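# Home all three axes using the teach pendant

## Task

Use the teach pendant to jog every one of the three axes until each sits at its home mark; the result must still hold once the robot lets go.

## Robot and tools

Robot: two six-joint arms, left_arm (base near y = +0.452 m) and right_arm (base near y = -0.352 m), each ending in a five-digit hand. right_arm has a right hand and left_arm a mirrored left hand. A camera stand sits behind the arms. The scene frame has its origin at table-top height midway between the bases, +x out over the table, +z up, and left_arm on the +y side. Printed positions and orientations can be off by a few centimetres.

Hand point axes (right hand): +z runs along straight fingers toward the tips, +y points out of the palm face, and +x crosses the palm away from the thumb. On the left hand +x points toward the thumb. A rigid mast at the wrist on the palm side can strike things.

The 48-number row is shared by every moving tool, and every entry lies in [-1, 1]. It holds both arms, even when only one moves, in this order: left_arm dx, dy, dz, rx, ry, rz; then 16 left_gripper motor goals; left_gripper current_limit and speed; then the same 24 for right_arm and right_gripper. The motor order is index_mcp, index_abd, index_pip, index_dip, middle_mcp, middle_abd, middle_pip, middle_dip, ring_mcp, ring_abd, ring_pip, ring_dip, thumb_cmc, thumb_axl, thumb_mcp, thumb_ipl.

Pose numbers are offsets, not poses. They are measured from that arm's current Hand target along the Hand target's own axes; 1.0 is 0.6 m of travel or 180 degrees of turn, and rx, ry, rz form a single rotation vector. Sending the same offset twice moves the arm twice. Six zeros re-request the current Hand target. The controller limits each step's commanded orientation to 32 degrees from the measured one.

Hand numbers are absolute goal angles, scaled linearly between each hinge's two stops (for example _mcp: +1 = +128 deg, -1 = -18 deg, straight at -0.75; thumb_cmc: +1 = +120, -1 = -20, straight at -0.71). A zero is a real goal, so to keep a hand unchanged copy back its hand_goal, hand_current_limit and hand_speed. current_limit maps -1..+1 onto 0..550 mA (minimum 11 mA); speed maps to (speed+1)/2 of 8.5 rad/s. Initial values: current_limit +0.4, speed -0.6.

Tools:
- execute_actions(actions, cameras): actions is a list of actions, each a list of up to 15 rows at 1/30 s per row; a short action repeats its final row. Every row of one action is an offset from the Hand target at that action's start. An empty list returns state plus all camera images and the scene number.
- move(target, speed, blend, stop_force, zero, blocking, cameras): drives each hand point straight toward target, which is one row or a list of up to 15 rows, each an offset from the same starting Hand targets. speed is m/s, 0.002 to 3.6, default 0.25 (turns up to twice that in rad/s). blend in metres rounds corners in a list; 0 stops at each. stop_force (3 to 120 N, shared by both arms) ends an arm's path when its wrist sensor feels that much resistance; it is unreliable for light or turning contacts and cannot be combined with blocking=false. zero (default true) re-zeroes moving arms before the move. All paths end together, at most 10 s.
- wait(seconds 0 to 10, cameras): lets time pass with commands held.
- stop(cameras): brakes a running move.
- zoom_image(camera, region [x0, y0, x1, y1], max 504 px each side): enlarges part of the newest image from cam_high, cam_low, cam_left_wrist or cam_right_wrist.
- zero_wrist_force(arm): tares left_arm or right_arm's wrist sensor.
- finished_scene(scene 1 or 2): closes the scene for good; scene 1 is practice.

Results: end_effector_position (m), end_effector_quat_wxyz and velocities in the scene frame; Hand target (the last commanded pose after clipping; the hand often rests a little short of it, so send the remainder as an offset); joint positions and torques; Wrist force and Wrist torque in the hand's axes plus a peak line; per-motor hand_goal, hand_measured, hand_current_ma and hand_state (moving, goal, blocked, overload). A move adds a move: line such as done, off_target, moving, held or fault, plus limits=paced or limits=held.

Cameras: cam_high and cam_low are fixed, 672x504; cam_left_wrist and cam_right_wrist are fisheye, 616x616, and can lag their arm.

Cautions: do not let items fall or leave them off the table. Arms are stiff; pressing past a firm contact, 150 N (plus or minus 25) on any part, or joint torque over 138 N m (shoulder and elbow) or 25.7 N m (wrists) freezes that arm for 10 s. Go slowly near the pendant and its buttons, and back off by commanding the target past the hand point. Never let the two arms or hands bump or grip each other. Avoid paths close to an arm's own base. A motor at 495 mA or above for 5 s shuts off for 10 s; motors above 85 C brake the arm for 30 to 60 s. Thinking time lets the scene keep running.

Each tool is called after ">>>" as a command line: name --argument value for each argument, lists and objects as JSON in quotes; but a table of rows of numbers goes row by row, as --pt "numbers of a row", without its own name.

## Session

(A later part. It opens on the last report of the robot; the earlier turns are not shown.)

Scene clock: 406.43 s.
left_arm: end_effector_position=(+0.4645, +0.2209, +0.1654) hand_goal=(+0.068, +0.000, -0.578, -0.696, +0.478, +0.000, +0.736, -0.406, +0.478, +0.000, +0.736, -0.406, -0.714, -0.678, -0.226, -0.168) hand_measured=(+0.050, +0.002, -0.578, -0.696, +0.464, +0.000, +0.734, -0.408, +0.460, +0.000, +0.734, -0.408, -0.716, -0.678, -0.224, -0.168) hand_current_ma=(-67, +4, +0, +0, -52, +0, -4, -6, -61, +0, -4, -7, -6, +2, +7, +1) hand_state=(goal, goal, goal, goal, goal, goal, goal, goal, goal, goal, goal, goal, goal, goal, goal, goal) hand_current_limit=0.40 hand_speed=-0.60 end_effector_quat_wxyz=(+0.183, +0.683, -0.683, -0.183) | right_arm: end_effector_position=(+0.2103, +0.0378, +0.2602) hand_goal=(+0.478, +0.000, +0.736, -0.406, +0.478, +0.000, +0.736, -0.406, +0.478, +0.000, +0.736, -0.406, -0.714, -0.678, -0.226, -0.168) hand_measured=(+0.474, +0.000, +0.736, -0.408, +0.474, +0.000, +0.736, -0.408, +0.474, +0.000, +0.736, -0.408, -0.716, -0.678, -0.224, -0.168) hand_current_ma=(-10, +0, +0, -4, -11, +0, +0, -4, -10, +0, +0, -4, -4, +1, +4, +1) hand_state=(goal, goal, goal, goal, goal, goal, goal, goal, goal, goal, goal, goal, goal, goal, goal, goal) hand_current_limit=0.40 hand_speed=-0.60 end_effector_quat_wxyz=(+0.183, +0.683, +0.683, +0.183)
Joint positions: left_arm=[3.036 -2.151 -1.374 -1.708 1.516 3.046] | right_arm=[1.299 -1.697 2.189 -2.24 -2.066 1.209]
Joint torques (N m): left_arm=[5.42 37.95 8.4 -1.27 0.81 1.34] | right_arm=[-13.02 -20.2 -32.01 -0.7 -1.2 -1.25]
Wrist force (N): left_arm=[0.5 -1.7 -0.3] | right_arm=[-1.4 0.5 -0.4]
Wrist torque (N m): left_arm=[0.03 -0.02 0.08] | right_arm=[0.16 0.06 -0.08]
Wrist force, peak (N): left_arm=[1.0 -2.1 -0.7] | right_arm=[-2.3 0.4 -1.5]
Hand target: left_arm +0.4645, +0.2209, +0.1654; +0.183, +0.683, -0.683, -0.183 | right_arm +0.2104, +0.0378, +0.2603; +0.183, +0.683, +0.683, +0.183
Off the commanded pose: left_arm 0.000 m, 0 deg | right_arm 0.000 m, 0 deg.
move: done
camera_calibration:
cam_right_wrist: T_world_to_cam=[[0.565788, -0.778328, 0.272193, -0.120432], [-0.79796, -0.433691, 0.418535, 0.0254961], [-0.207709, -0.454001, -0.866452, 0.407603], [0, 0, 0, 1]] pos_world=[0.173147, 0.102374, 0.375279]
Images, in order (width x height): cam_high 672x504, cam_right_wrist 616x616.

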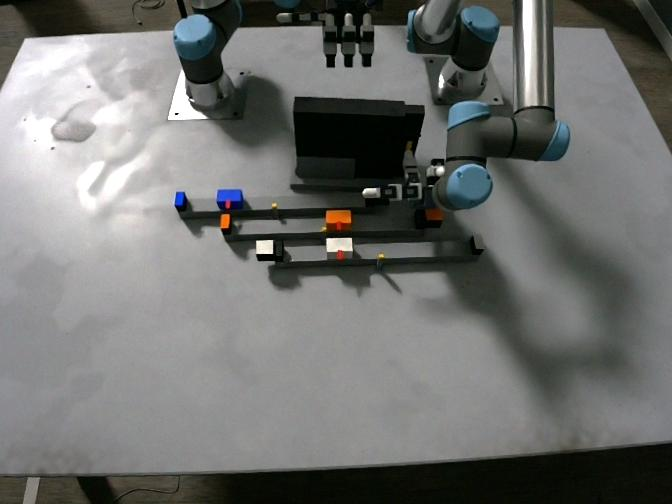

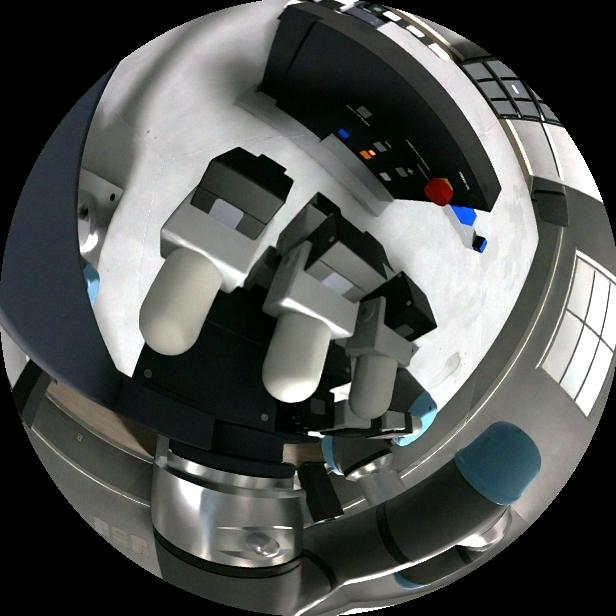

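>>> move --pt "0 0 0 0 0 0 0.068 0 -0.577 -0.696 0.479 0 0.737 -0.406 0.479 0 0.737 -0.406 -0.714 -0.678 -0.226 -0.168 0.4 -0.6 0.1012 0.0081 0.135 0 0 0 0.068 0 -0.577 -0.696 0.479 0 0.737 -0.406 0.479 0 0.737 -0.406 -0.714 -0.678 -0.226 -0.168 0.4 -0.6" --speed 0.12 --cameras '["cam_right_wrist"]'

>>> zoom_image --camera "cam_right_wrist" --region '[330, 60, 530, 260]'

>>> move --pt "0 0 0 0 0 0 0.068 0 -0.577 -0.696 0.479 0 0.737 -0.406 0.479 0 0.737 -0.406 -0.714 -0.678 -0.226 -0.168 0.4 -0.6 0 0.0433 0.025 0 0 0 0.068 0 -0.577 -0.696 0.479 0 0.737 -0.406 0.479 0 0.737 -0.406 -0.714 -0.678 -0.226 -0.168 0.4 -0.6" --speed 0.01 --stop_force 5 --cameras '["cam_right_wrist"]'

>>> zoom_image --camera "cam_right_wrist" --region '[350, 110, 470, 230]'

>>> move --pt "0 0 0 0 0 0 0.068 0 -0.577 -0.696 0.479 0 0.737 -0.406 0.479 0 0.737 -0.406 -0.714 -0.678 -0.226 -0.168 0.4 -0.6 0 -0.0144 -0.0083 0 0 0 0.068 0 -0.577 -0.696 0.479 0 0.737 -0.406 0.479 0 0.737 -0.406 -0.714 -0.678 -0.226 -0.168 0.4 -0.6" --speed 0.1 --cameras '["cam_right_wrist"]'

>>> zoom_image --camera "cam_right_wrist" --region '[330, 60, 530, 260]'

Scene clock: 452.73 s.
left_arm: end_effector_position=(+0.4645, +0.2209, +0.1654) hand_goal=(+0.068, +0.000, -0.578, -0.696, +0.478, +0.000, +0.736, -0.406, +0.478, +0.000, +0.736, -0.406, -0.714, -0.678, -0.226, -0.168) hand_measured=(+0.050, +0.002, -0.578, -0.696, +0.464, +0.000, +0.734, -0.408, +0.460, +0.000, +0.734, -0.408, -0.716, -0.678, -0.224, -0.168) hand_current_ma=(-67, +4, +0, +0, -52, +0, -4, -6, -61, +0, -4, -7, -6, +2, +7, +1) hand_state=(goal, goal, goal, goal, goal, goal, goal, goal, goal, goal, goal, goal, goal, goal, goal, goal) hand_current_limit=0.40 hand_speed=-0.60 end_effector_quat_wxyz=(+0.183, +0.683, -0.683, -0.183) | right_arm: end_effector_position=(+0.2551, +0.0985, +0.1927) hand_goal=(+0.068, +0.000, -0.578, -0.696, +0.478, +0.000, +0.736, -0.406, +0.478, +0.000, +0.736, -0.406, -0.714, -0.678, -0.226, -0.168) hand_measured=(+0.060, +0.000, -0.578, -0.694, +0.474, +0.000, +0.736, -0.408, +0.474, +0.000, +0.736, -0.408, -0.716, -0.678, -0.224, -0.168) hand_current_ma=(-19, +0, +0, +5, -11, +0, +0, -4, -10, +0, +0, -4, -4, +1, +4, +1) hand_state=(goal, goal, goal, goal, goal, goal, goal, goal, goal, goal, goal, goal, goal, goal, goal, goal) hand_current_limit=0.40 hand_speed=-0.60 end_effector_quat_wxyz=(+0.183, +0.683, +0.683, +0.183)
Joint positions: left_arm=[3.036 -2.151 -1.374 -1.708 1.516 3.046] | right_arm=[1.247 -1.43 2.136 -2.482 -2.056 1.152]
Joint torques (N m): left_arm=[5.11 38.09 8.37 -1.14 0.89 1.57] | right_arm=[12.64 -15.43 -7.79 -2.28 -2.7 1.16]
Wrist force (N): left_arm=[0.9 -1.8 -0.1] | right_arm=[-1.7 0.4 -0.2]
Wrist torque (N m): left_arm=[0.00 -0.08 0.12] | right_arm=[0.11 0.12 -0.06]
Wrist force, peak (N): left_arm=[0.7 -2.1 -0.8] | right_arm=[-1.9 0.4 -1.6]
Hand target: left_arm +0.4645, +0.2209, +0.1654; +0.183, +0.683, -0.683, -0.183 | right_arm +0.2551, +0.0985, +0.1926; +0.183, +0.683, +0.683, +0.183
Off the commanded pose: left_arm 0.000 m, 0 deg | right_arm 0.000 m, 0 deg.
move: done
camera_calibration:
cam_right_wrist: T_world_to_cam=[[0.565695, -0.778422, 0.272118, -0.0801035], [-0.798051, -0.433721, 0.418331, 0.115908], [-0.207615, -0.453812, -0.866574, 0.385968], [0, 0, 0, 1]] pos_world=[0.217948, 0.163074, 0.307779]
Images, in order (width x height): cam_right_wrist 616x616.

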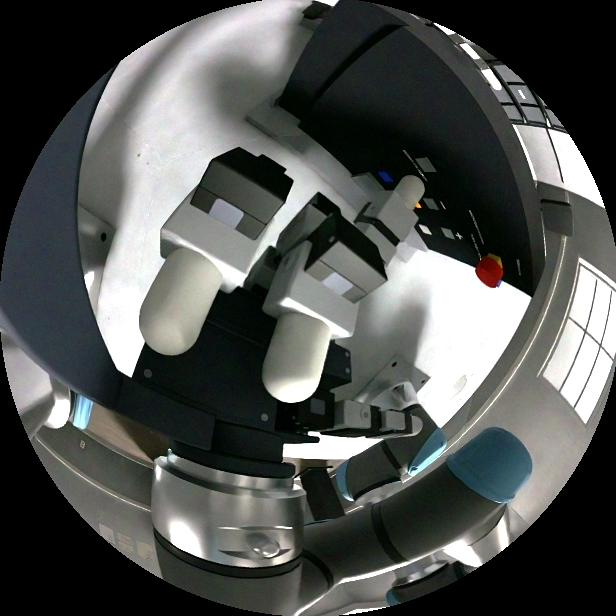

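Scaled by 2.520 from the camera's 616x616 image, which has a finer 880x880 frame.

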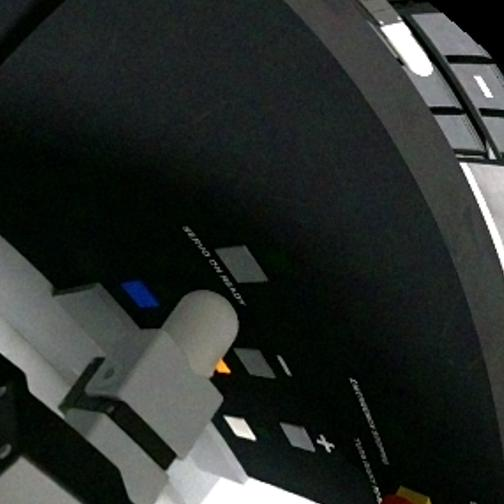

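Scene clock: 456.13 s.
left_arm: end_effector_position=(+0.4645, +0.2209, +0.1654) hand_goal=(+0.068, +0.000, -0.578, -0.696, +0.478, +0.000, +0.736, -0.406, +0.478, +0.000, +0.736, -0.406, -0.714, -0.678, -0.226, -0.168) hand_measured=(+0.050, +0.002, -0.578, -0.696, +0.464, +0.000, +0.734, -0.408, +0.460, +0.000, +0.734, -0.408, -0.716, -0.678, -0.224, -0.168) hand_current_ma=(-67, +4, +0, +0, -52, +0, -4, -6, -61, +0, -4, -7, -6, +2, +7, +1) hand_state=(goal, goal, goal, goal, goal, goal, goal, goal, goal, goal, goal, goal, goal, goal, goal, goal) hand_current_limit=0.40 hand_speed=-0.60 end_effector_quat_wxyz=(+0.183, +0.683, -0.683, -0.183) | right_arm: end_effector_position=(+0.2764, +0.0985, +0.1926) hand_goal=(+0.068, +0.000, -0.578, -0.696, +0.478, +0.000, +0.736, -0.406, +0.478, +0.000, +0.736, -0.406, -0.714, -0.678, -0.226, -0.168) hand_measured=(+0.062, -0.002, -0.578, -0.694, +0.474, +0.000, +0.736, -0.408, +0.474, +0.000, +0.736, -0.408, -0.716, -0.678, -0.224, -0.168) hand_current_ma=(-18, -1, +0, +5, -11, +0, +0, -4, -10, +0, +0, -4, -4, +1, +4, +1) hand_state=(goal, goal, goal, goal, goal, goal, goal, goal, goal, goal, goal, goal, goal, goal, goal, goal) hand_current_limit=0.40 hand_speed=-0.60 end_effector_quat_wxyz=(+0.183, +0.683, +0.683, +0.183)
Joint positions: left_arm=[3.036 -2.151 -1.374 -1.708 1.516 3.046] | right_arm=[1.204 -1.42 2.131 -2.509 -2.047 1.104]
Joint torques (N m): left_arm=[4.92 38.03 8.59 -0.91 0.7 1.48] | right_arm=[11.42 -29.5 -9.17 -0.84 -3.6 -0.96]
Wrist force (N): left_arm=[0.7 -1.5 -0.2] | right_arm=[-1.7 -4.6 -2.8]
Wrist torque (N m): left_arm=[0.03 -0.05 0.10] | right_arm=[0.12 0.08 -0.04]
Wrist force, peak (N): left_arm=[0.8 -2.2 -0.8] | right_arm=[-2.1 -5.7 -3.2]
Hand target: left_arm +0.4645, +0.2209, +0.1654; +0.183, +0.683, -0.683, -0.183 | right_arm +0.2764, +0.0985, +0.1926; +0.183, +0.683, +0.683, +0.183 (not the last commanded pose)
Off the commanded pose: left_arm 0.000 m, 0 deg | right_arm 0.009 m, 0 deg.
move: contact (right_arm)
camera_calibration:
cam_right_wrist: T_world_to_cam=[[0.565733, -0.778339, 0.272277, -0.0921973], [-0.798024, -0.433662, 0.418443, 0.132898], [-0.207614, -0.45401, -0.86647, 0.390303], [0, 0, 0, 1]] pos_world=[0.239248, 0.163074, 0.307679]
Images, in order (width x height): cam_right_wrist 616x616.

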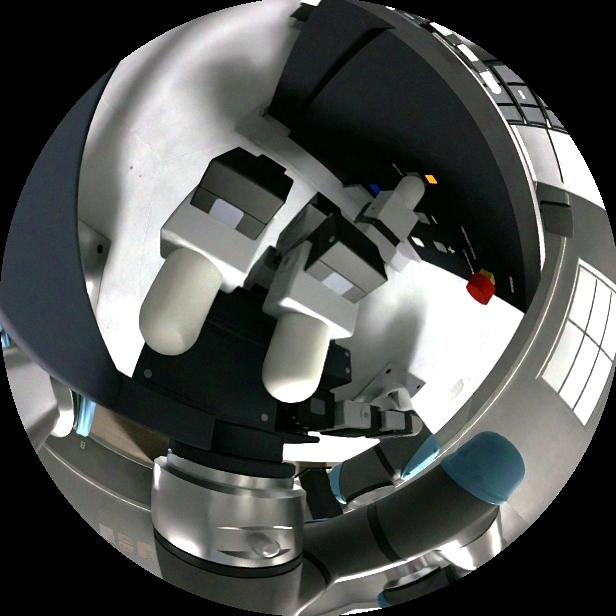

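Scaled by 4.200 from the camera's 616x616 image, which has a finer 880x880 frame.

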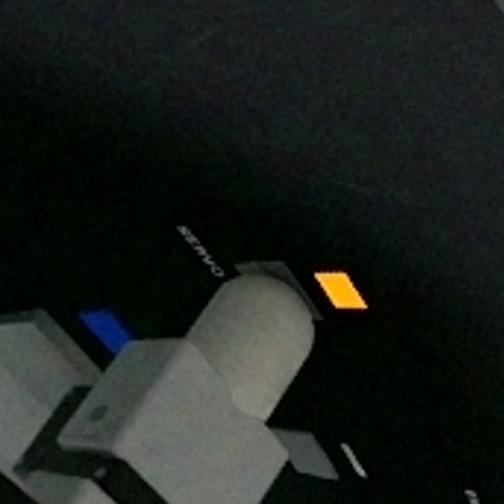

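Scene clock: 456.83 s.
left_arm: end_effector_position=(+0.4645, +0.2209, +0.1654) hand_goal=(+0.068, +0.000, -0.578, -0.696, +0.478, +0.000, +0.736, -0.406, +0.478, +0.000, +0.736, -0.406, -0.714, -0.678, -0.226, -0.168) hand_measured=(+0.050, +0.002, -0.578, -0.696, +0.464, +0.000, +0.734, -0.408, +0.460, +0.000, +0.734, -0.408, -0.716, -0.678, -0.224, -0.168) hand_current_ma=(-67, +4, +0, +0, -52, +0, -4, -6, -61, +0, -4, -7, -6, +2, +7, +1) hand_state=(goal, goal, goal, goal, goal, goal, goal, goal, goal, goal, goal, goal, goal, goal, goal, goal) hand_current_limit=0.40 hand_speed=-0.60 end_effector_quat_wxyz=(+0.183, +0.683, -0.683, -0.183) | right_arm: end_effector_position=(+0.2663, +0.0985, +0.1926) hand_goal=(+0.068, +0.000, -0.578, -0.696, +0.478, +0.000, +0.736, -0.406, +0.478, +0.000, +0.736, -0.406, -0.714, -0.678, -0.226, -0.168) hand_measured=(+0.062, +0.000, -0.578, -0.694, +0.474, +0.000, +0.736, -0.408, +0.474, +0.000, +0.736, -0.408, -0.716, -0.678, -0.224, -0.168) hand_current_ma=(-18, -1, +0, +5, -11, +0, +0, -4, -10, +0, +0, -4, -4, +1, +4, +1) hand_state=(goal, goal, goal, goal, goal, goal, goal, goal, goal, goal, goal, goal, goal, goal, goal, goal) hand_current_limit=0.40 hand_speed=-0.60 end_effector_quat_wxyz=(+0.183, +0.683, +0.683, +0.183)
Joint positions: left_arm=[3.036 -2.151 -1.374 -1.708 1.516 3.046] | right_arm=[1.225 -1.425 2.134 -2.496 -2.051 1.126]
Joint torques (N m): left_arm=[5.3 38.89 8.37 -0.8 0.71 1.43] | right_arm=[-9.86 -21.68 -12.26 -3.54 -1.52 -1.13]
Wrist force (N): left_arm=[0.5 -1.9 -0.6] | right_arm=[-1.8 0.3 -0.1]
Wrist torque (N m): left_arm=[0.01 -0.03 0.09] | right_arm=[0.11 0.13 -0.13]
Wrist force, peak (N): left_arm=[0.7 -1.9 -0.5] | right_arm=[-1.7 -4.9 -2.4]
Hand target: left_arm +0.4645, +0.2209, +0.1654; +0.183, +0.683, -0.683, -0.183 | right_arm +0.2664, +0.0985, +0.1926; +0.183, +0.683, +0.683, +0.183
Off the commanded pose: left_arm 0.000 m, 0 deg | right_arm 0.000 m, 0 deg.
move: done
camera_calibration:
cam_right_wrist: T_world_to_cam=[[0.565827, -0.778242, 0.272359, -0.0864622], [-0.797985, -0.433744, 0.418434, 0.124807], [-0.207509, -0.454099, -0.866449, 0.388082], [0, 0, 0, 1]] pos_world=[0.229047, 0.163074, 0.307579]
Images, in order (width x height): cam_right_wrist 616x616.

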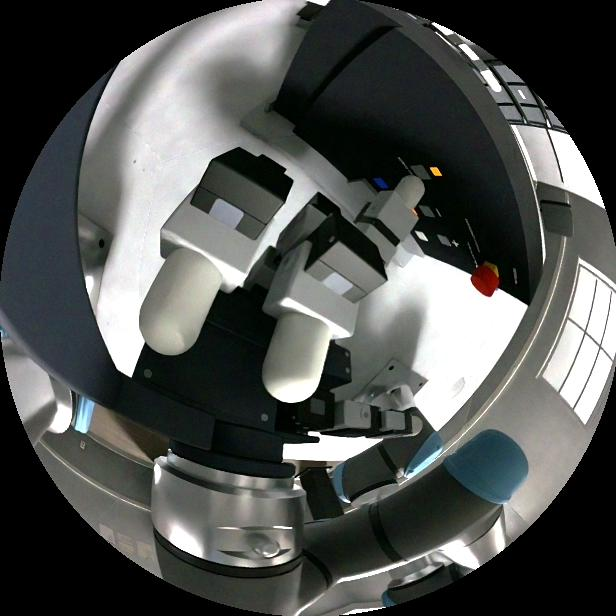

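Scaled by 2.520 from the camera's 616x616 image, which has a finer 880x880 frame.

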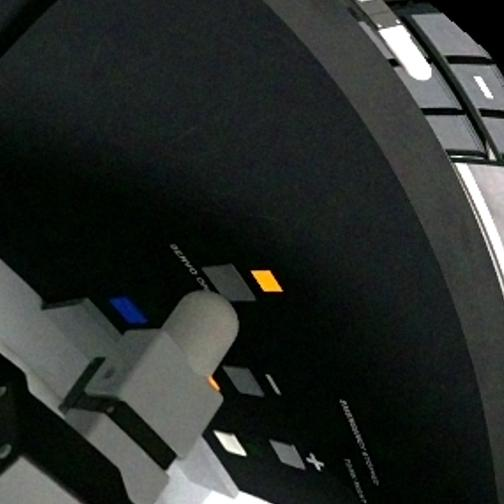

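>>> move --pt "0 0.0091 0.00525 0 0 0 0.068 0 -0.577 -0.696 0.479 0 0.737 -0.406 0.479 0 0.737 -0.406 -0.714 -0.678 -0.226 -0.168 0.4 -0.6 -0.154 -0.0405 0.0355 0 0 0 0.068 0 -0.577 -0.696 0.479 0 0.737 -0.406 0.479 0 0.737 -0.406 -0.714 -0.678 -0.226 -0.168 0.4 -0.6" --speed 0.08 --cameras '["cam_right_wrist", "cam_high"]'

>>> zoom_image --camera "cam_right_wrist" --region '[330, 60, 580, 310]'

>>> zoom_image --camera "cam_high" --region '[305, 200, 355, 240]'

>>> move --pt "0 0 0 0 0 0 0.068 0 -0.577 -0.696 0.479 0 0.737 -0.406 0.479 0 0.737 -0.406 -0.714 -0.678 -0.226 -0.168 0.4 -0.6 0 0.0361 0.0208 0 0 0 0.068 0 -0.577 -0.696 0.479 0 0.737 -0.406 0.479 0 0.737 -0.406 -0.714 -0.678 -0.226 -0.168 0.4 -0.6" --speed 0.008 --stop_force 3 --cameras '["cam_right_wrist"]'

>>> zoom_image --camera "cam_right_wrist" --region '[350, 110, 470, 230]'

>>> move --pt "0 0 0 0 0 0 0.068 0 -0.577 -0.696 0.479 0 0.737 -0.406 0.479 0 0.737 -0.406 -0.714 -0.678 -0.226 -0.168 0.4 -0.6 0 -0.00577 -0.00333 0 0 0 0.068 0 -0.577 -0.696 0.479 0 0.737 -0.406 0.479 0 0.737 -0.406 -0.714 -0.678 -0.226 -0.168 0.4 -0.6" --speed 0.1 --cameras '["cam_high"]'

>>> zoom_image --camera "cam_high" --region '[305, 200, 355, 240]'

Scene clock: 496.90 s.
left_arm: end_effector_position=(+0.4582, +0.2209, +0.1654) hand_goal=(+0.068, +0.000, -0.578, -0.696, +0.478, +0.000, +0.736, -0.406, +0.478, +0.000, +0.736, -0.406, -0.714, -0.678, -0.226, -0.168) hand_measured=(+0.050, +0.008, -0.578, -0.696, +0.464, +0.000, +0.734, -0.408, +0.460, +0.000, +0.734, -0.408, -0.716, -0.678, -0.224, -0.168) hand_current_ma=(-66, +20, +0, +0, -52, +0, -4, -6, -61, +0, -4, -7, -6, +2, +7, +1) hand_state=(goal, goal, goal, goal, goal, goal, goal, goal, goal, goal, goal, goal, goal, goal, goal, goal) hand_current_limit=0.40 hand_speed=-0.60 end_effector_quat_wxyz=(+0.183, +0.683, -0.683, -0.183) | right_arm: end_effector_position=(+0.2560, +0.0061, +0.1620) hand_goal=(+0.068, +0.000, -0.578, -0.696, +0.478, +0.000, +0.736, -0.406, +0.478, +0.000, +0.736, -0.406, -0.714, -0.678, -0.226, -0.168) hand_measured=(+0.062, +0.000, -0.578, -0.694, +0.474, +0.000, +0.736, -0.408, +0.474, +0.000, +0.736, -0.408, -0.716, -0.678, -0.224, -0.168) hand_current_ma=(-18, -1, +0, +5, -11, +0, +0, -4, -10, +0, +0, -4, -4, +1, +4, +1) hand_state=(goal, goal, goal, goal, goal, goal, goal, goal, goal, goal, goal, goal, goal, goal, goal, goal) hand_current_limit=0.40 hand_speed=-0.60 end_effector_quat_wxyz=(+0.183, +0.683, +0.683, +0.183)
Joint positions: left_arm=[3.035 -2.137 -1.396 -1.699 1.515 3.045] | right_arm=[1.154 -1.564 2.411 -2.67 -2.035 1.049]
Joint torques (N m): left_arm=[-13 39.27 16.3 -4.68 -1.24 -0.78] | right_arm=[12.85 -14.37 -18.73 -0.92 -2.57 1.22]
Wrist force (N): left_arm=[0.7 -18.6 -9.5] | right_arm=[-1.3 0.1 -0.7]
Wrist torque (N m): left_arm=[0.23 0.14 -0.18] | right_arm=[0.15 0.06 -0.04]
Wrist force, peak (N): left_arm=[0.5 -19.1 -9.6] | right_arm=[-2.3 -0.2 -0.5]
Hand target: left_arm +0.4582, +0.2209, +0.1654; +0.183, +0.683, -0.683, -0.183 | right_arm +0.2560, +0.0061, +0.1620; +0.183, +0.683, +0.683, +0.183
Off the commanded pose: left_arm 0.000 m, 0 deg | right_arm 0.000 m, 0 deg.
move: done
camera_calibration:
cam_right_wrist: T_world_to_cam=[[0.565659, -0.778434, 0.272158, -0.144244], [-0.798054, -0.433625, 0.418424, 0.0894414], [-0.207701, -0.453882, -0.866517, 0.317647], [0, 0, 0, 1]] pos_world=[0.218948, 0.070674, 0.277079]
Images, in order (width x height): cam_high 672x504, cam_right_wrist 616x616.

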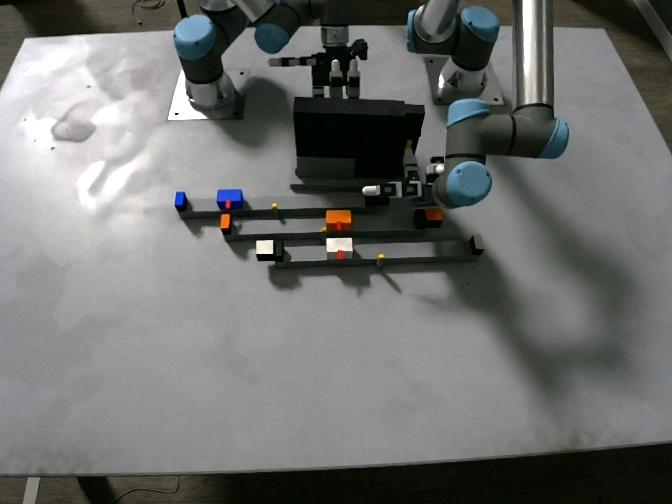

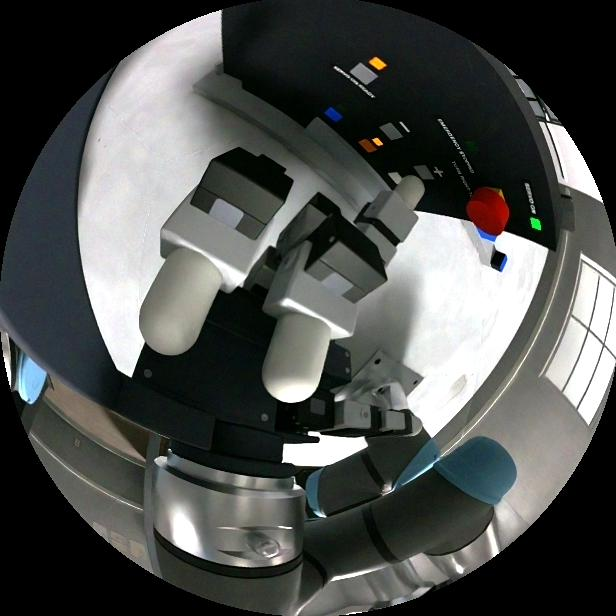

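Scaled by 2.016 from the camera's 616x616 image, which has a finer 880x880 frame.

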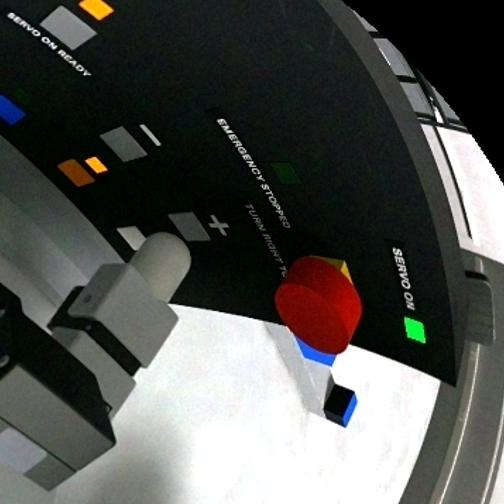

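Scaled by 10.080.

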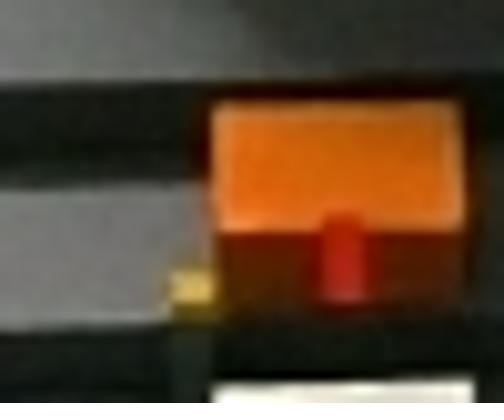

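Scene clock: 499.47 s.
left_arm: end_effector_position=(+0.4582, +0.2209, +0.1654) hand_goal=(+0.068, +0.000, -0.578, -0.696, +0.478, +0.000, +0.736, -0.406, +0.478, +0.000, +0.736, -0.406, -0.714, -0.678, -0.226, -0.168) hand_measured=(+0.050, +0.008, -0.578, -0.696, +0.464, +0.000, +0.734, -0.408, +0.460, +0.000, +0.734, -0.408, -0.716, -0.678, -0.224, -0.168) hand_current_ma=(-66, +20, +0, +0, -52, +0, -4, -6, -61, +0, -4, -7, -6, +2, +7, +1) hand_state=(goal, goal, goal, goal, goal, goal, goal, goal, goal, goal, goal, goal, goal, goal, goal, goal) hand_current_limit=0.40 hand_speed=-0.60 end_effector_quat_wxyz=(+0.183, +0.683, -0.683, -0.183) | right_arm: end_effector_position=(+0.2688, +0.0061, +0.1620) hand_goal=(+0.068, +0.000, -0.578, -0.696, +0.478, +0.000, +0.736, -0.406, +0.478, +0.000, +0.736, -0.406, -0.714, -0.678, -0.226, -0.168) hand_measured=(+0.062, +0.000, -0.578, -0.694, +0.474, +0.000, +0.736, -0.408, +0.474, +0.000, +0.736, -0.408, -0.716, -0.678, -0.224, -0.168) hand_current_ma=(-18, -1, +0, +5, -11, +0, +0, -4, -10, +0, +0, -4, -4, +1, +4, +1) hand_state=(goal, goal, goal, goal, goal, goal, goal, goal, goal, goal, goal, goal, goal, goal, goal, goal) hand_current_limit=0.40 hand_speed=-0.60 end_effector_quat_wxyz=(+0.183, +0.683, +0.683, +0.183)
Joint positions: left_arm=[3.035 -2.137 -1.396 -1.699 1.515 3.045] | right_arm=[1.122 -1.556 2.408 -2.69 -2.027 1.015]
Joint torques (N m): left_arm=[-11.94 37.2 19.88 -5.69 0.44 1.9] | right_arm=[11.81 -22.36 -7.42 -0.61 -3.14 0.13]
Wrist force (N): left_arm=[0.8 -18.5 -9.5] | right_arm=[-1.3 -2.8 -1.5]
Wrist torque (N m): left_arm=[0.24 0.13 -0.17] | right_arm=[0.09 0.00 0.03]
Wrist force, peak (N): left_arm=[0.7 -18.9 -10.0] | right_arm=[-1.4 -3.8 -2.2]
Hand target: left_arm +0.4582, +0.2209, +0.1654; +0.183, +0.683, -0.683, -0.183 | right_arm +0.2688, +0.0061, +0.1620; +0.183, +0.683, +0.683, +0.183 (not the last commanded pose)
Off the commanded pose: left_arm 0.000 m, 0 deg | right_arm 0.012 m, 0 deg.
move: contact (right_arm)
camera_calibration:
cam_right_wrist: T_world_to_cam=[[0.565733, -0.778339, 0.272277, -0.151485], [-0.798024, -0.433662, 0.418443, 0.0995674], [-0.207614, -0.45401, -0.86647, 0.32026], [0, 0, 0, 1]] pos_world=[0.231648, 0.0706738, 0.277079]
Images, in order (width x height): cam_right_wrist 616x616.

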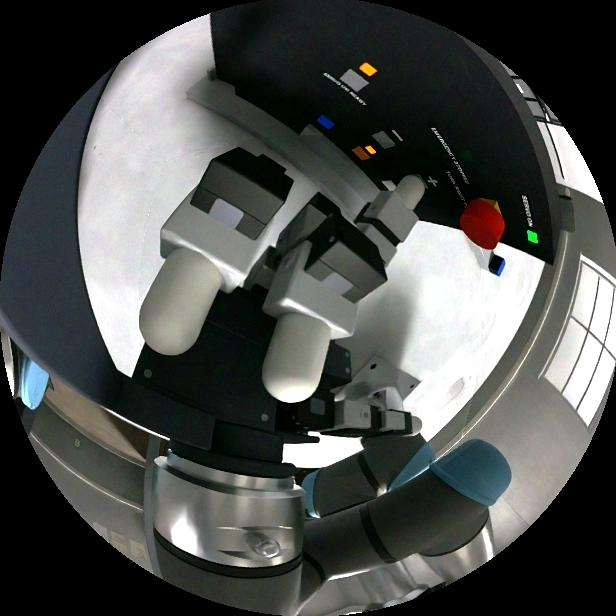

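Scaled by 4.200 from the camera's 616x616 image, which has a finer 880x880 frame.

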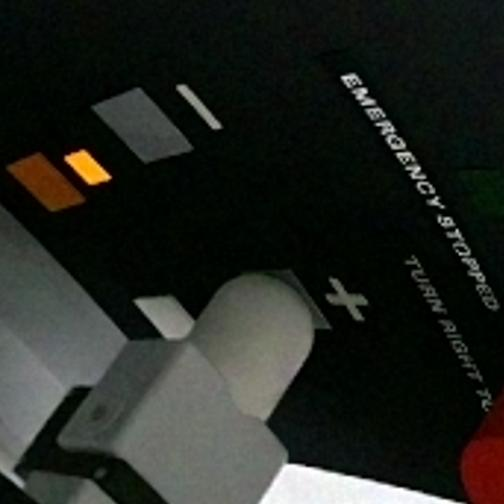

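Scene clock: 500.17 s.
left_arm: end_effector_position=(+0.4582, +0.2209, +0.1654) hand_goal=(+0.068, +0.000, -0.578, -0.696, +0.478, +0.000, +0.736, -0.406, +0.478, +0.000, +0.736, -0.406, -0.714, -0.678, -0.226, -0.168) hand_measured=(+0.050, +0.008, -0.578, -0.696, +0.464, +0.000, +0.734, -0.408, +0.460, +0.000, +0.734, -0.408, -0.716, -0.678, -0.224, -0.168) hand_current_ma=(-66, +20, +0, +0, -52, +0, -4, -6, -61, +0, -4, -7, -6, +2, +7, +1) hand_state=(goal, goal, goal, goal, goal, goal, goal, goal, goal, goal, goal, goal, goal, goal, goal, goal) hand_current_limit=0.40 hand_speed=-0.60 end_effector_quat_wxyz=(+0.183, +0.683, -0.683, -0.183) | right_arm: end_effector_position=(+0.2647, +0.0061, +0.1620) hand_goal=(+0.068, +0.000, -0.578, -0.696, +0.478, +0.000, +0.736, -0.406, +0.478, +0.000, +0.736, -0.406, -0.714, -0.678, -0.226, -0.168) hand_measured=(+0.062, +0.000, -0.578, -0.694, +0.474, +0.000, +0.736, -0.408, +0.474, +0.000, +0.736, -0.408, -0.716, -0.678, -0.224, -0.168) hand_current_ma=(-18, -1, +0, +5, -11, +0, +0, -4, -10, +0, +0, -4, -4, +1, +4, +1) hand_state=(goal, goal, goal, goal, goal, goal, goal, goal, goal, goal, goal, goal, goal, goal, goal, goal) hand_current_limit=0.40 hand_speed=-0.60 end_effector_quat_wxyz=(+0.183, +0.683, +0.683, +0.183)
Joint positions: left_arm=[3.035 -2.137 -1.396 -1.699 1.515 3.045] | right_arm=[1.132 -1.558 2.409 -2.684 -2.029 1.026]
Joint torques (N m): left_arm=[-13.23 37.3 19.42 -5.68 0.63 1.92] | right_arm=[-0.9 -18.24 -8.51 -1.94 -2.08 -0.94]
Wrist force (N): left_arm=[0.8 -18.6 -9.4] | right_arm=[-1.5 0.1 -0.6]
Wrist torque (N m): left_arm=[0.23 0.13 -0.17] | right_arm=[0.14 0.09 -0.08]
Wrist force, peak (N): left_arm=[0.6 -18.8 -9.9] | right_arm=[-1.5 -2.7 -1.8]
Hand target: left_arm +0.4582, +0.2209, +0.1654; +0.183, +0.683, -0.683, -0.183 | right_arm +0.2648, +0.0061, +0.1620; +0.183, +0.683, +0.683, +0.183
Off the commanded pose: left_arm 0.000 m, 0 deg | right_arm 0.000 m, 0 deg.
move: done
Images, in order (width x height): cam_high 672x504.

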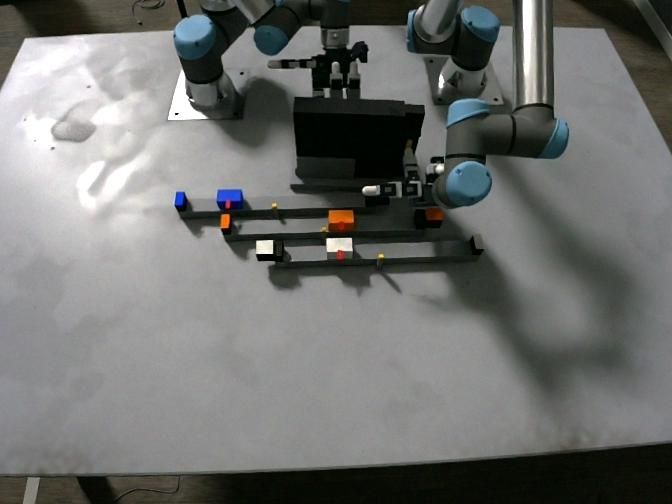

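Scaled by 10.080.

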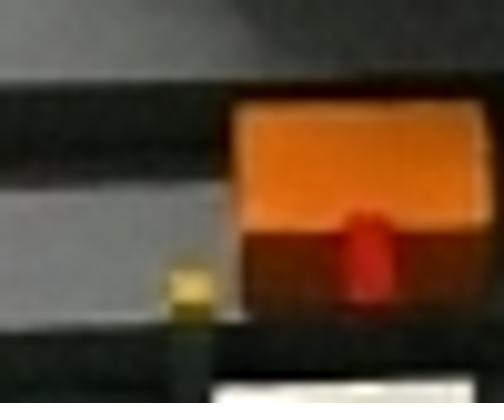

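>>> move --pt "0 -0.00144 -0.00083 0 0 0 0.068 0 -0.577 -0.696 0.479 0 0.737 -0.406 0.479 0 0.737 -0.406 -0.714 -0.678 -0.226 -0.168 0.4 -0.6 0.0758 0.0038 -0.0026 0 0 0 0.068 0 -0.577 -0.696 0.479 0 0.737 -0.406 0.479 0 0.737 -0.406 -0.714 -0.678 -0.226 -0.168 0.4 -0.6" --speed 0.08 --cameras '[]'

>>> move --pt "0 0 0 0 0 0 0.068 0 -0.577 -0.696 0.479 0 0.737 -0.406 0.479 0 0.737 -0.406 -0.714 -0.678 -0.226 -0.168 0.4 -0.6 0 0.0361 0.0208 0 0 0 0.068 0 -0.577 -0.696 0.479 0 0.737 -0.406 0.479 0 0.737 -0.406 -0.714 -0.678 -0.226 -0.168 0.4 -0.6" --speed 0.008 --stop_force 3 --cameras '["cam_right_wrist"]'

>>> move --pt "0 0 0 0 0 0 0.068 0 -0.577 -0.696 0.479 0 0.737 -0.406 0.479 0 0.737 -0.406 -0.714 -0.678 -0.226 -0.168 0.4 -0.6 0 0.00101 0.00058 0 0 0 0.068 0 -0.577 -0.696 0.479 0 0.737 -0.406 0.479 0 0.737 -0.406 -0.714 -0.678 -0.226 -0.168 0.4 -0.6" --speed 0.01 --cameras '["cam_high"]'

>>> wait --seconds 4.8 --cameras '["cam_high", "cam_right_wrist"]'

>>> move --pt "0 0 0 0 0 0 0.068 0 -0.577 -0.696 0.479 0 0.737 -0.406 0.479 0 0.737 -0.406 -0.714 -0.678 -0.226 -0.168 0.4 -0.6 0 -0.00678 -0.00391 0 0 0 0.068 0 -0.577 -0.696 0.479 0 0.737 -0.406 0.479 0 0.737 -0.406 -0.714 -0.678 -0.226 -0.168 0.4 -0.6" --speed 0.1 --cameras '["cam_high"]'

>>> zoom_image --camera "cam_high" --region '[305, 200, 355, 240]'

>>> zoom_image --camera "cam_high" --region '[215, 180, 415, 280]'

Scene clock: 532.57 s.
left_arm: end_effector_position=(+0.4592, +0.2209, +0.1654) hand_goal=(+0.068, +0.000, -0.578, -0.696, +0.478, +0.000, +0.736, -0.406, +0.478, +0.000, +0.736, -0.406, -0.714, -0.678, -0.226, -0.168) hand_measured=(+0.050, +0.008, -0.578, -0.696, +0.464, +0.000, +0.734, -0.408, +0.460, +0.000, +0.734, -0.408, -0.716, -0.678, -0.224, -0.168) hand_current_ma=(-66, +21, +0, +0, -52, +0, -4, -6, -61, +0, -4, -7, -6, +2, +7, +1) hand_state=(goal, goal, goal, goal, goal, goal, goal, goal, goal, goal, goal, goal, goal, goal, goal, goal) hand_current_limit=0.40 hand_speed=-0.60 end_effector_quat_wxyz=(+0.183, +0.683, -0.683, -0.183) | right_arm: end_effector_position=(+0.2659, +0.0515, +0.1645) hand_goal=(+0.068, +0.000, -0.578, -0.696, +0.478, +0.000, +0.736, -0.406, +0.478, +0.000, +0.736, -0.406, -0.714, -0.678, -0.226, -0.168) hand_measured=(+0.062, +0.000, -0.578, -0.694, +0.474, +0.000, +0.736, -0.408, +0.474, +0.000, +0.736, -0.408, -0.716, -0.678, -0.224, -0.168) hand_current_ma=(-18, -1, +0, +5, -11, +0, +0, -4, -10, +0, +0, -4, -4, +1, +4, +1) hand_state=(goal, goal, goal, goal, goal, goal, goal, goal, goal, goal, goal, goal, goal, goal, goal, goal) hand_current_limit=0.40 hand_speed=-0.60 end_effector_quat_wxyz=(+0.183, +0.683, +0.683, +0.183)
Joint positions: left_arm=[3.035 -2.139 -1.393 -1.701 1.515 3.045] | right_arm=[1.182 -1.465 2.289 -2.633 -2.042 1.079]
Joint torques (N m): left_arm=[4 41.74 18.1 -2.43 1.11 2.18] | right_arm=[-12.24 -18.17 -13.35 -5.18 0.6 -0.95]
Wrist force (N): left_arm=[0.6 -9.4 -4.7] | right_arm=[-1.3 0.3 -0.1]
Wrist torque (N m): left_arm=[0.12 0.03 -0.03] | right_arm=[0.11 0.08 -0.05]
Wrist force, peak (N): left_arm=[1.0 -18.9 -9.6] | right_arm=[-2.2 0.1 -0.6]
Hand target: left_arm +0.4592, +0.2209, +0.1654; +0.183, +0.683, -0.683, -0.183 | right_arm +0.2660, +0.0515, +0.1645; +0.183, +0.683, +0.683, +0.183
Off the commanded pose: left_arm 0.000 m, 0 deg | right_arm 0.000 m, 0 deg.
move: done
No camera images: "cameras" was empty.

Scene clock: 534.33 s.
left_arm: end_effector_position=(+0.4592, +0.2209, +0.1654) hand_goal=(+0.068, +0.000, -0.578, -0.696, +0.478, +0.000, +0.736, -0.406, +0.478, +0.000, +0.736, -0.406, -0.714, -0.678, -0.226, -0.168) hand_measured=(+0.050, +0.008, -0.578, -0.696, +0.464, +0.000, +0.734, -0.408, +0.460, +0.000, +0.734, -0.408, -0.716, -0.678, -0.224, -0.168) hand_current_ma=(-66, +21, +0, +0, -52, +0, -4, -6, -61, +0, -4, -7, -6, +2, +7, +1) hand_state=(goal, goal, goal, goal, goal, goal, goal, goal, goal, goal, goal, goal, goal, goal, goal, goal) hand_current_limit=0.40 hand_speed=-0.60 end_effector_quat_wxyz=(+0.183, +0.683, -0.683, -0.183) | right_arm: end_effector_position=(+0.2724, +0.0516, +0.1645) hand_goal=(+0.068, +0.000, -0.578, -0.696, +0.478, +0.000, +0.736, -0.406, +0.478, +0.000, +0.736, -0.406, -0.714, -0.678, -0.226, -0.168) hand_measured=(+0.062, -0.002, -0.578, -0.694, +0.474, +0.000, +0.736, -0.408, +0.474, +0.000, +0.736, -0.408, -0.716, -0.678, -0.224, -0.168) hand_current_ma=(-18, -2, +0, +5, -11, +0, +0, -4, -10, +0, +0, -4, -4, +1, +4, +1) hand_state=(goal, goal, goal, goal, goal, goal, goal, goal, goal, goal, goal, goal, goal, goal, goal, goal) hand_current_limit=0.40 hand_speed=-0.60 end_effector_quat_wxyz=(+0.183, +0.683, +0.683, +0.183)
Joint positions: left_arm=[3.035 -2.139 -1.393 -1.7 1.515 3.045] | right_arm=[1.167 -1.462 2.287 -2.641 -2.038 1.064]
Joint torques (N m): left_arm=[2.97 50.18 4.87 1.06 1.09 1.29] | right_arm=[11.28 -26.45 -7.38 -0.64 -3.16 0.66]
Wrist force (N): left_arm=[0.6 -9.9 -4.7] | right_arm=[-1.6 -2.6 -2.0]
Wrist torque (N m): left_arm=[0.10 0.03 -0.03] | right_arm=[0.12 0.08 -0.01]
Wrist force, peak (N): left_arm=[0.7 -10.1 -5.2] | right_arm=[-1.6 -4.3 -2.5]
Hand target: left_arm +0.4592, +0.2209, +0.1654; +0.183, +0.683, -0.683, -0.183 | right_arm +0.2724, +0.0515, +0.1645; +0.183, +0.683, +0.683, +0.183 (not the last commanded pose)
Off the commanded pose: left_arm 0.000 m, 0 deg | right_arm 0.019 m, 0 deg.
move: contact (right_arm)
camera_calibration:
cam_right_wrist: T_world_to_cam=[[0.565754, -0.778327, 0.272266, -0.118791], [-0.798009, -0.433683, 0.41845, 0.121123], [-0.207614, -0.45401, -0.86647, 0.343831], [0, 0, 0, 1]] pos_world=[0.235247, 0.116174, 0.279579]
Images, in order (width x height): cam_right_wrist 616x616.

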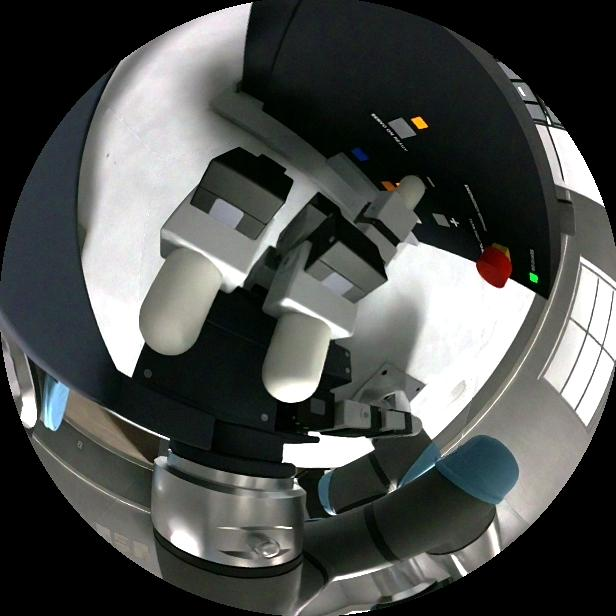

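Scene clock: 535.03 s.
left_arm: end_effector_position=(+0.4592, +0.2209, +0.1654) hand_goal=(+0.068, +0.000, -0.578, -0.696, +0.478, +0.000, +0.736, -0.406, +0.478, +0.000, +0.736, -0.406, -0.714, -0.678, -0.226, -0.168) hand_measured=(+0.050, +0.008, -0.578, -0.696, +0.464, +0.000, +0.734, -0.408, +0.460, +0.000, +0.734, -0.408, -0.716, -0.678, -0.224, -0.168) hand_current_ma=(-66, +21, +0, +0, -52, +0, -4, -6, -61, +0, -4, -7, -6, +2, +7, +1) hand_state=(goal, goal, goal, goal, goal, goal, goal, goal, goal, goal, goal, goal, goal, goal, goal, goal) hand_current_limit=0.40 hand_speed=-0.60 end_effector_quat_wxyz=(+0.183, +0.683, -0.683, -0.183) | right_arm: end_effector_position=(+0.2731, +0.0515, +0.1644) hand_goal=(+0.068, +0.000, -0.578, -0.696, +0.478, +0.000, +0.736, -0.406, +0.478, +0.000, +0.736, -0.406, -0.714, -0.678, -0.226, -0.168) hand_measured=(+0.062, -0.002, -0.578, -0.694, +0.474, +0.000, +0.736, -0.408, +0.474, +0.000, +0.736, -0.408, -0.716, -0.678, -0.224, -0.168) hand_current_ma=(-18, -2, +0, +5, -11, +0, +0, -4, -10, +0, +0, -4, -4, +1, +4, +1) hand_state=(goal, goal, goal, goal, goal, goal, goal, goal, goal, goal, goal, goal, goal, goal, goal, goal) hand_current_limit=0.40 hand_speed=-0.60 end_effector_quat_wxyz=(+0.183, +0.683, +0.683, +0.183)
Joint positions: left_arm=[3.035 -2.139 -1.393 -1.7 1.515 3.045] | right_arm=[1.166 -1.461 2.287 -2.642 -2.038 1.062]
Joint torques (N m): left_arm=[2.66 50.17 4.16 1.02 0.9 0.87] | right_arm=[-14.52 -13.98 -30.14 -5.85 -1.74 -1.37]
Wrist force (N): left_arm=[0.6 -10.0 -4.9] | right_arm=[-1.6 -11.8 -6.4]
Wrist torque (N m): left_arm=[0.12 0.04 -0.04] | right_arm=[0.06 -0.01 0.14]
Wrist force, peak (N): left_arm=[0.7 -10.1 -4.8] | right_arm=[-1.5 -12.2 -6.2]
Hand target: left_arm +0.4592, +0.2209, +0.1654; +0.183, +0.683, -0.683, -0.183 | right_arm +0.2731, +0.0515, +0.1645; +0.183, +0.683, +0.683, +0.183
Off the commanded pose: left_arm 0.000 m, 0 deg | right_arm 0.000 m, 0 deg.
move: done
Images, in order (width x height): cam_high 672x504.

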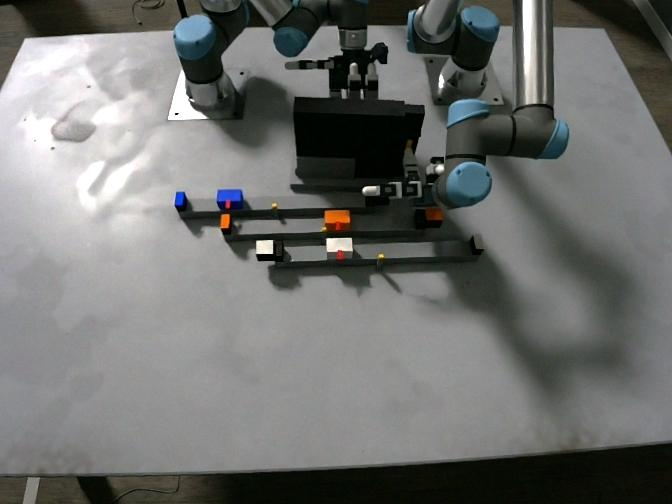

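Scene clock: 539.83 s.
left_arm: end_effector_position=(+0.4592, +0.2209, +0.1654) hand_goal=(+0.068, +0.000, -0.578, -0.696, +0.478, +0.000, +0.736, -0.406, +0.478, +0.000, +0.736, -0.406, -0.714, -0.678, -0.226, -0.168) hand_measured=(+0.050, +0.008, -0.578, -0.696, +0.464, +0.000, +0.734, -0.408, +0.460, +0.000, +0.734, -0.408, -0.716, -0.678, -0.224, -0.168) hand_current_ma=(-66, +21, +0, +0, -52, +0, -4, -6, -61, +0, -4, -7, -6, +2, +7, +1) hand_state=(goal, goal, goal, goal, goal, goal, goal, goal, goal, goal, goal, goal, goal, goal, goal, goal) hand_current_limit=0.40 hand_speed=-0.60 end_effector_quat_wxyz=(+0.183, +0.683, -0.683, -0.183) | right_arm: end_effector_position=(+0.2731, +0.0515, +0.1645) hand_goal=(+0.068, +0.000, -0.578, -0.696, +0.478, +0.000, +0.736, -0.406, +0.478, +0.000, +0.736, -0.406, -0.714, -0.678, -0.226, -0.168) hand_measured=(+0.062, -0.002, -0.578, -0.694, +0.474, +0.000, +0.736, -0.408, +0.474, +0.000, +0.736, -0.408, -0.716, -0.678, -0.224, -0.168) hand_current_ma=(-18, -3, +0, +5, -11, +0, +0, -4, -10, +0, +0, -4, -4, +1, +4, +1) hand_state=(goal, goal, goal, goal, goal, goal, goal, goal, goal, goal, goal, goal, goal, goal, goal, goal) hand_current_limit=0.40 hand_speed=-0.60 end_effector_quat_wxyz=(+0.183, +0.683, +0.683, +0.183)
Joint positions: left_arm=[3.035 -2.139 -1.393 -1.7 1.515 3.045] | right_arm=[1.166 -1.461 2.287 -2.642 -2.038 1.062]
Joint torques (N m): left_arm=[-0.42 50.67 4.55 1.08 1.02 -0.68] | right_arm=[-16.81 -13.05 -29.59 -4.44 -4.46 0.61]
Wrist force (N): left_arm=[0.7 -9.8 -4.4] | right_arm=[-1.5 -13.1 -6.9]
Wrist torque (N m): left_arm=[0.11 0.03 -0.03] | right_arm=[0.06 -0.05 0.18]
Wrist force, peak (N): left_arm=[0.8 -10.2 -5.0] | right_arm=[-1.8 -13.1 -6.9]
Hand target: left_arm +0.4592, +0.2209, +0.1654; +0.183, +0.683, -0.683, -0.183 | right_arm +0.2731, +0.0515, +0.1645; +0.183, +0.683, +0.683, +0.183
Off the commanded pose: left_arm 0.000 m, 0 deg | right_arm 0.000 m, 0 deg.
wait: 4.80 s; at rest by 0.17 s
camera_calibration:
cam_right_wrist: T_world_to_cam=[[0.565754, -0.778327, 0.272266, -0.119187], [-0.798009, -0.433683, 0.41845, 0.121681], [-0.207614, -0.45401, -0.86647, 0.343977], [0, 0, 0, 1]] pos_world=[0.235947, 0.116174, 0.279579]
Images, in order (width x height): cam_high 672x504, cam_right_wrist 616x616.

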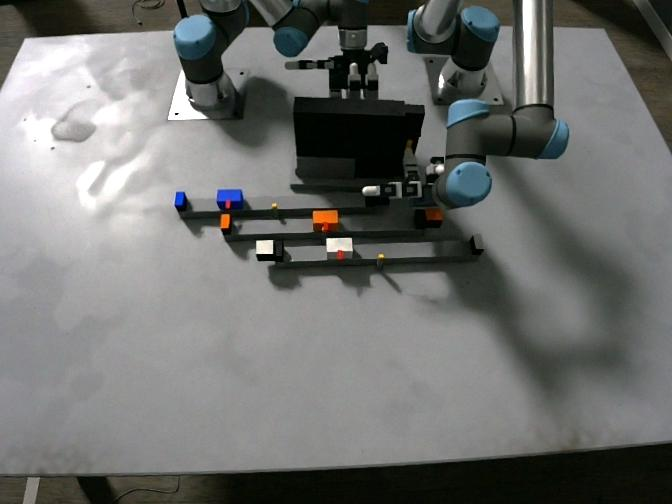

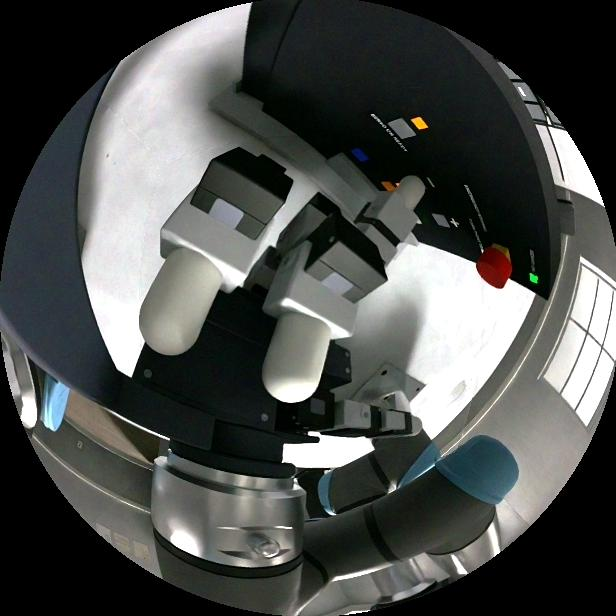

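Scene clock: 540.53 s.
left_arm: end_effector_position=(+0.4592, +0.2209, +0.1654) hand_goal=(+0.068, +0.000, -0.578, -0.696, +0.478, +0.000, +0.736, -0.406, +0.478, +0.000, +0.736, -0.406, -0.714, -0.678, -0.226, -0.168) hand_measured=(+0.050, +0.008, -0.578, -0.696, +0.464, +0.000, +0.734, -0.408, +0.460, +0.000, +0.734, -0.408, -0.716, -0.678, -0.224, -0.168) hand_current_ma=(-66, +21, +0, +0, -52, +0, -4, -6, -61, +0, -4, -7, -6, +2, +7, +1) hand_state=(goal, goal, goal, goal, goal, goal, goal, goal, goal, goal, goal, goal, goal, goal, goal, goal) hand_current_limit=0.40 hand_speed=-0.60 end_effector_quat_wxyz=(+0.183, +0.683, -0.683, -0.183) | right_arm: end_effector_position=(+0.2684, +0.0515, +0.1645) hand_goal=(+0.068, +0.000, -0.578, -0.696, +0.478, +0.000, +0.736, -0.406, +0.478, +0.000, +0.736, -0.406, -0.714, -0.678, -0.226, -0.168) hand_measured=(+0.060, -0.002, -0.578, -0.694, +0.474, +0.000, +0.736, -0.408, +0.474, +0.000, +0.736, -0.408, -0.716, -0.678, -0.224, -0.168) hand_current_ma=(-19, -3, -1, +4, -11, +0, +0, -4, -10, +0, +0, -4, -4, +1, +4, +1) hand_state=(goal, goal, goal, goal, goal, goal, goal, goal, goal, goal, goal, goal, goal, goal, goal, goal) hand_current_limit=0.40 hand_speed=-0.60 end_effector_quat_wxyz=(+0.183, +0.683, +0.683, +0.183)
Joint positions: left_arm=[3.035 -2.139 -1.393 -1.7 1.515 3.045] | right_arm=[1.176 -1.464 2.289 -2.636 -2.04 1.074]
Joint torques (N m): left_arm=[0.05 49.97 3.68 0.86 0.93 -0.71] | right_arm=[0.83 -23.22 -6.8 -1.7 -2.16 -0.97]
Wrist force (N): left_arm=[0.6 -9.9 -4.9] | right_arm=[-1.4 0.3 -0.3]
Wrist torque (N m): left_arm=[0.10 0.04 -0.03] | right_arm=[0.13 0.11 -0.10]
Wrist force, peak (N): left_arm=[0.6 -10.2 -4.7] | right_arm=[-1.4 -12.9 -6.8]
Hand target: left_arm +0.4592, +0.2209, +0.1654; +0.183, +0.683, -0.683, -0.183 | right_arm +0.2684, +0.0515, +0.1645; +0.183, +0.683, +0.683, +0.183
Off the commanded pose: left_arm 0.000 m, 0 deg | right_arm 0.000 m, 0 deg.
move: done
Images, in order (width x height): cam_high 672x504.

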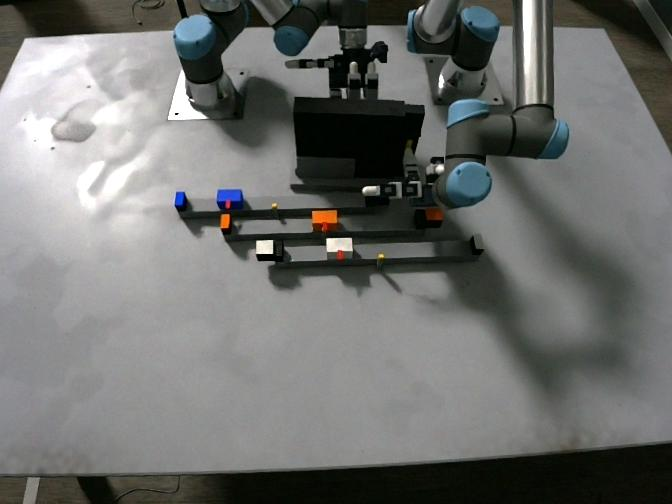

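Scaled by 10.080.

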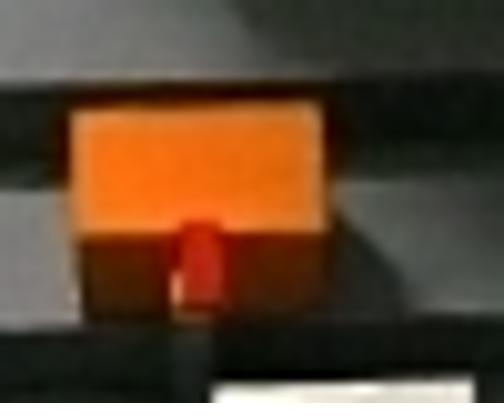

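Scaled by 2.520.

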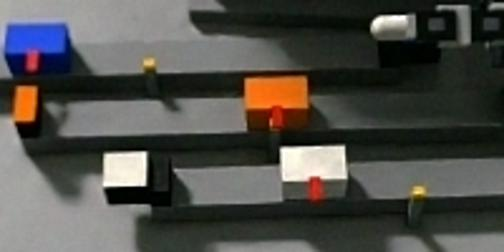

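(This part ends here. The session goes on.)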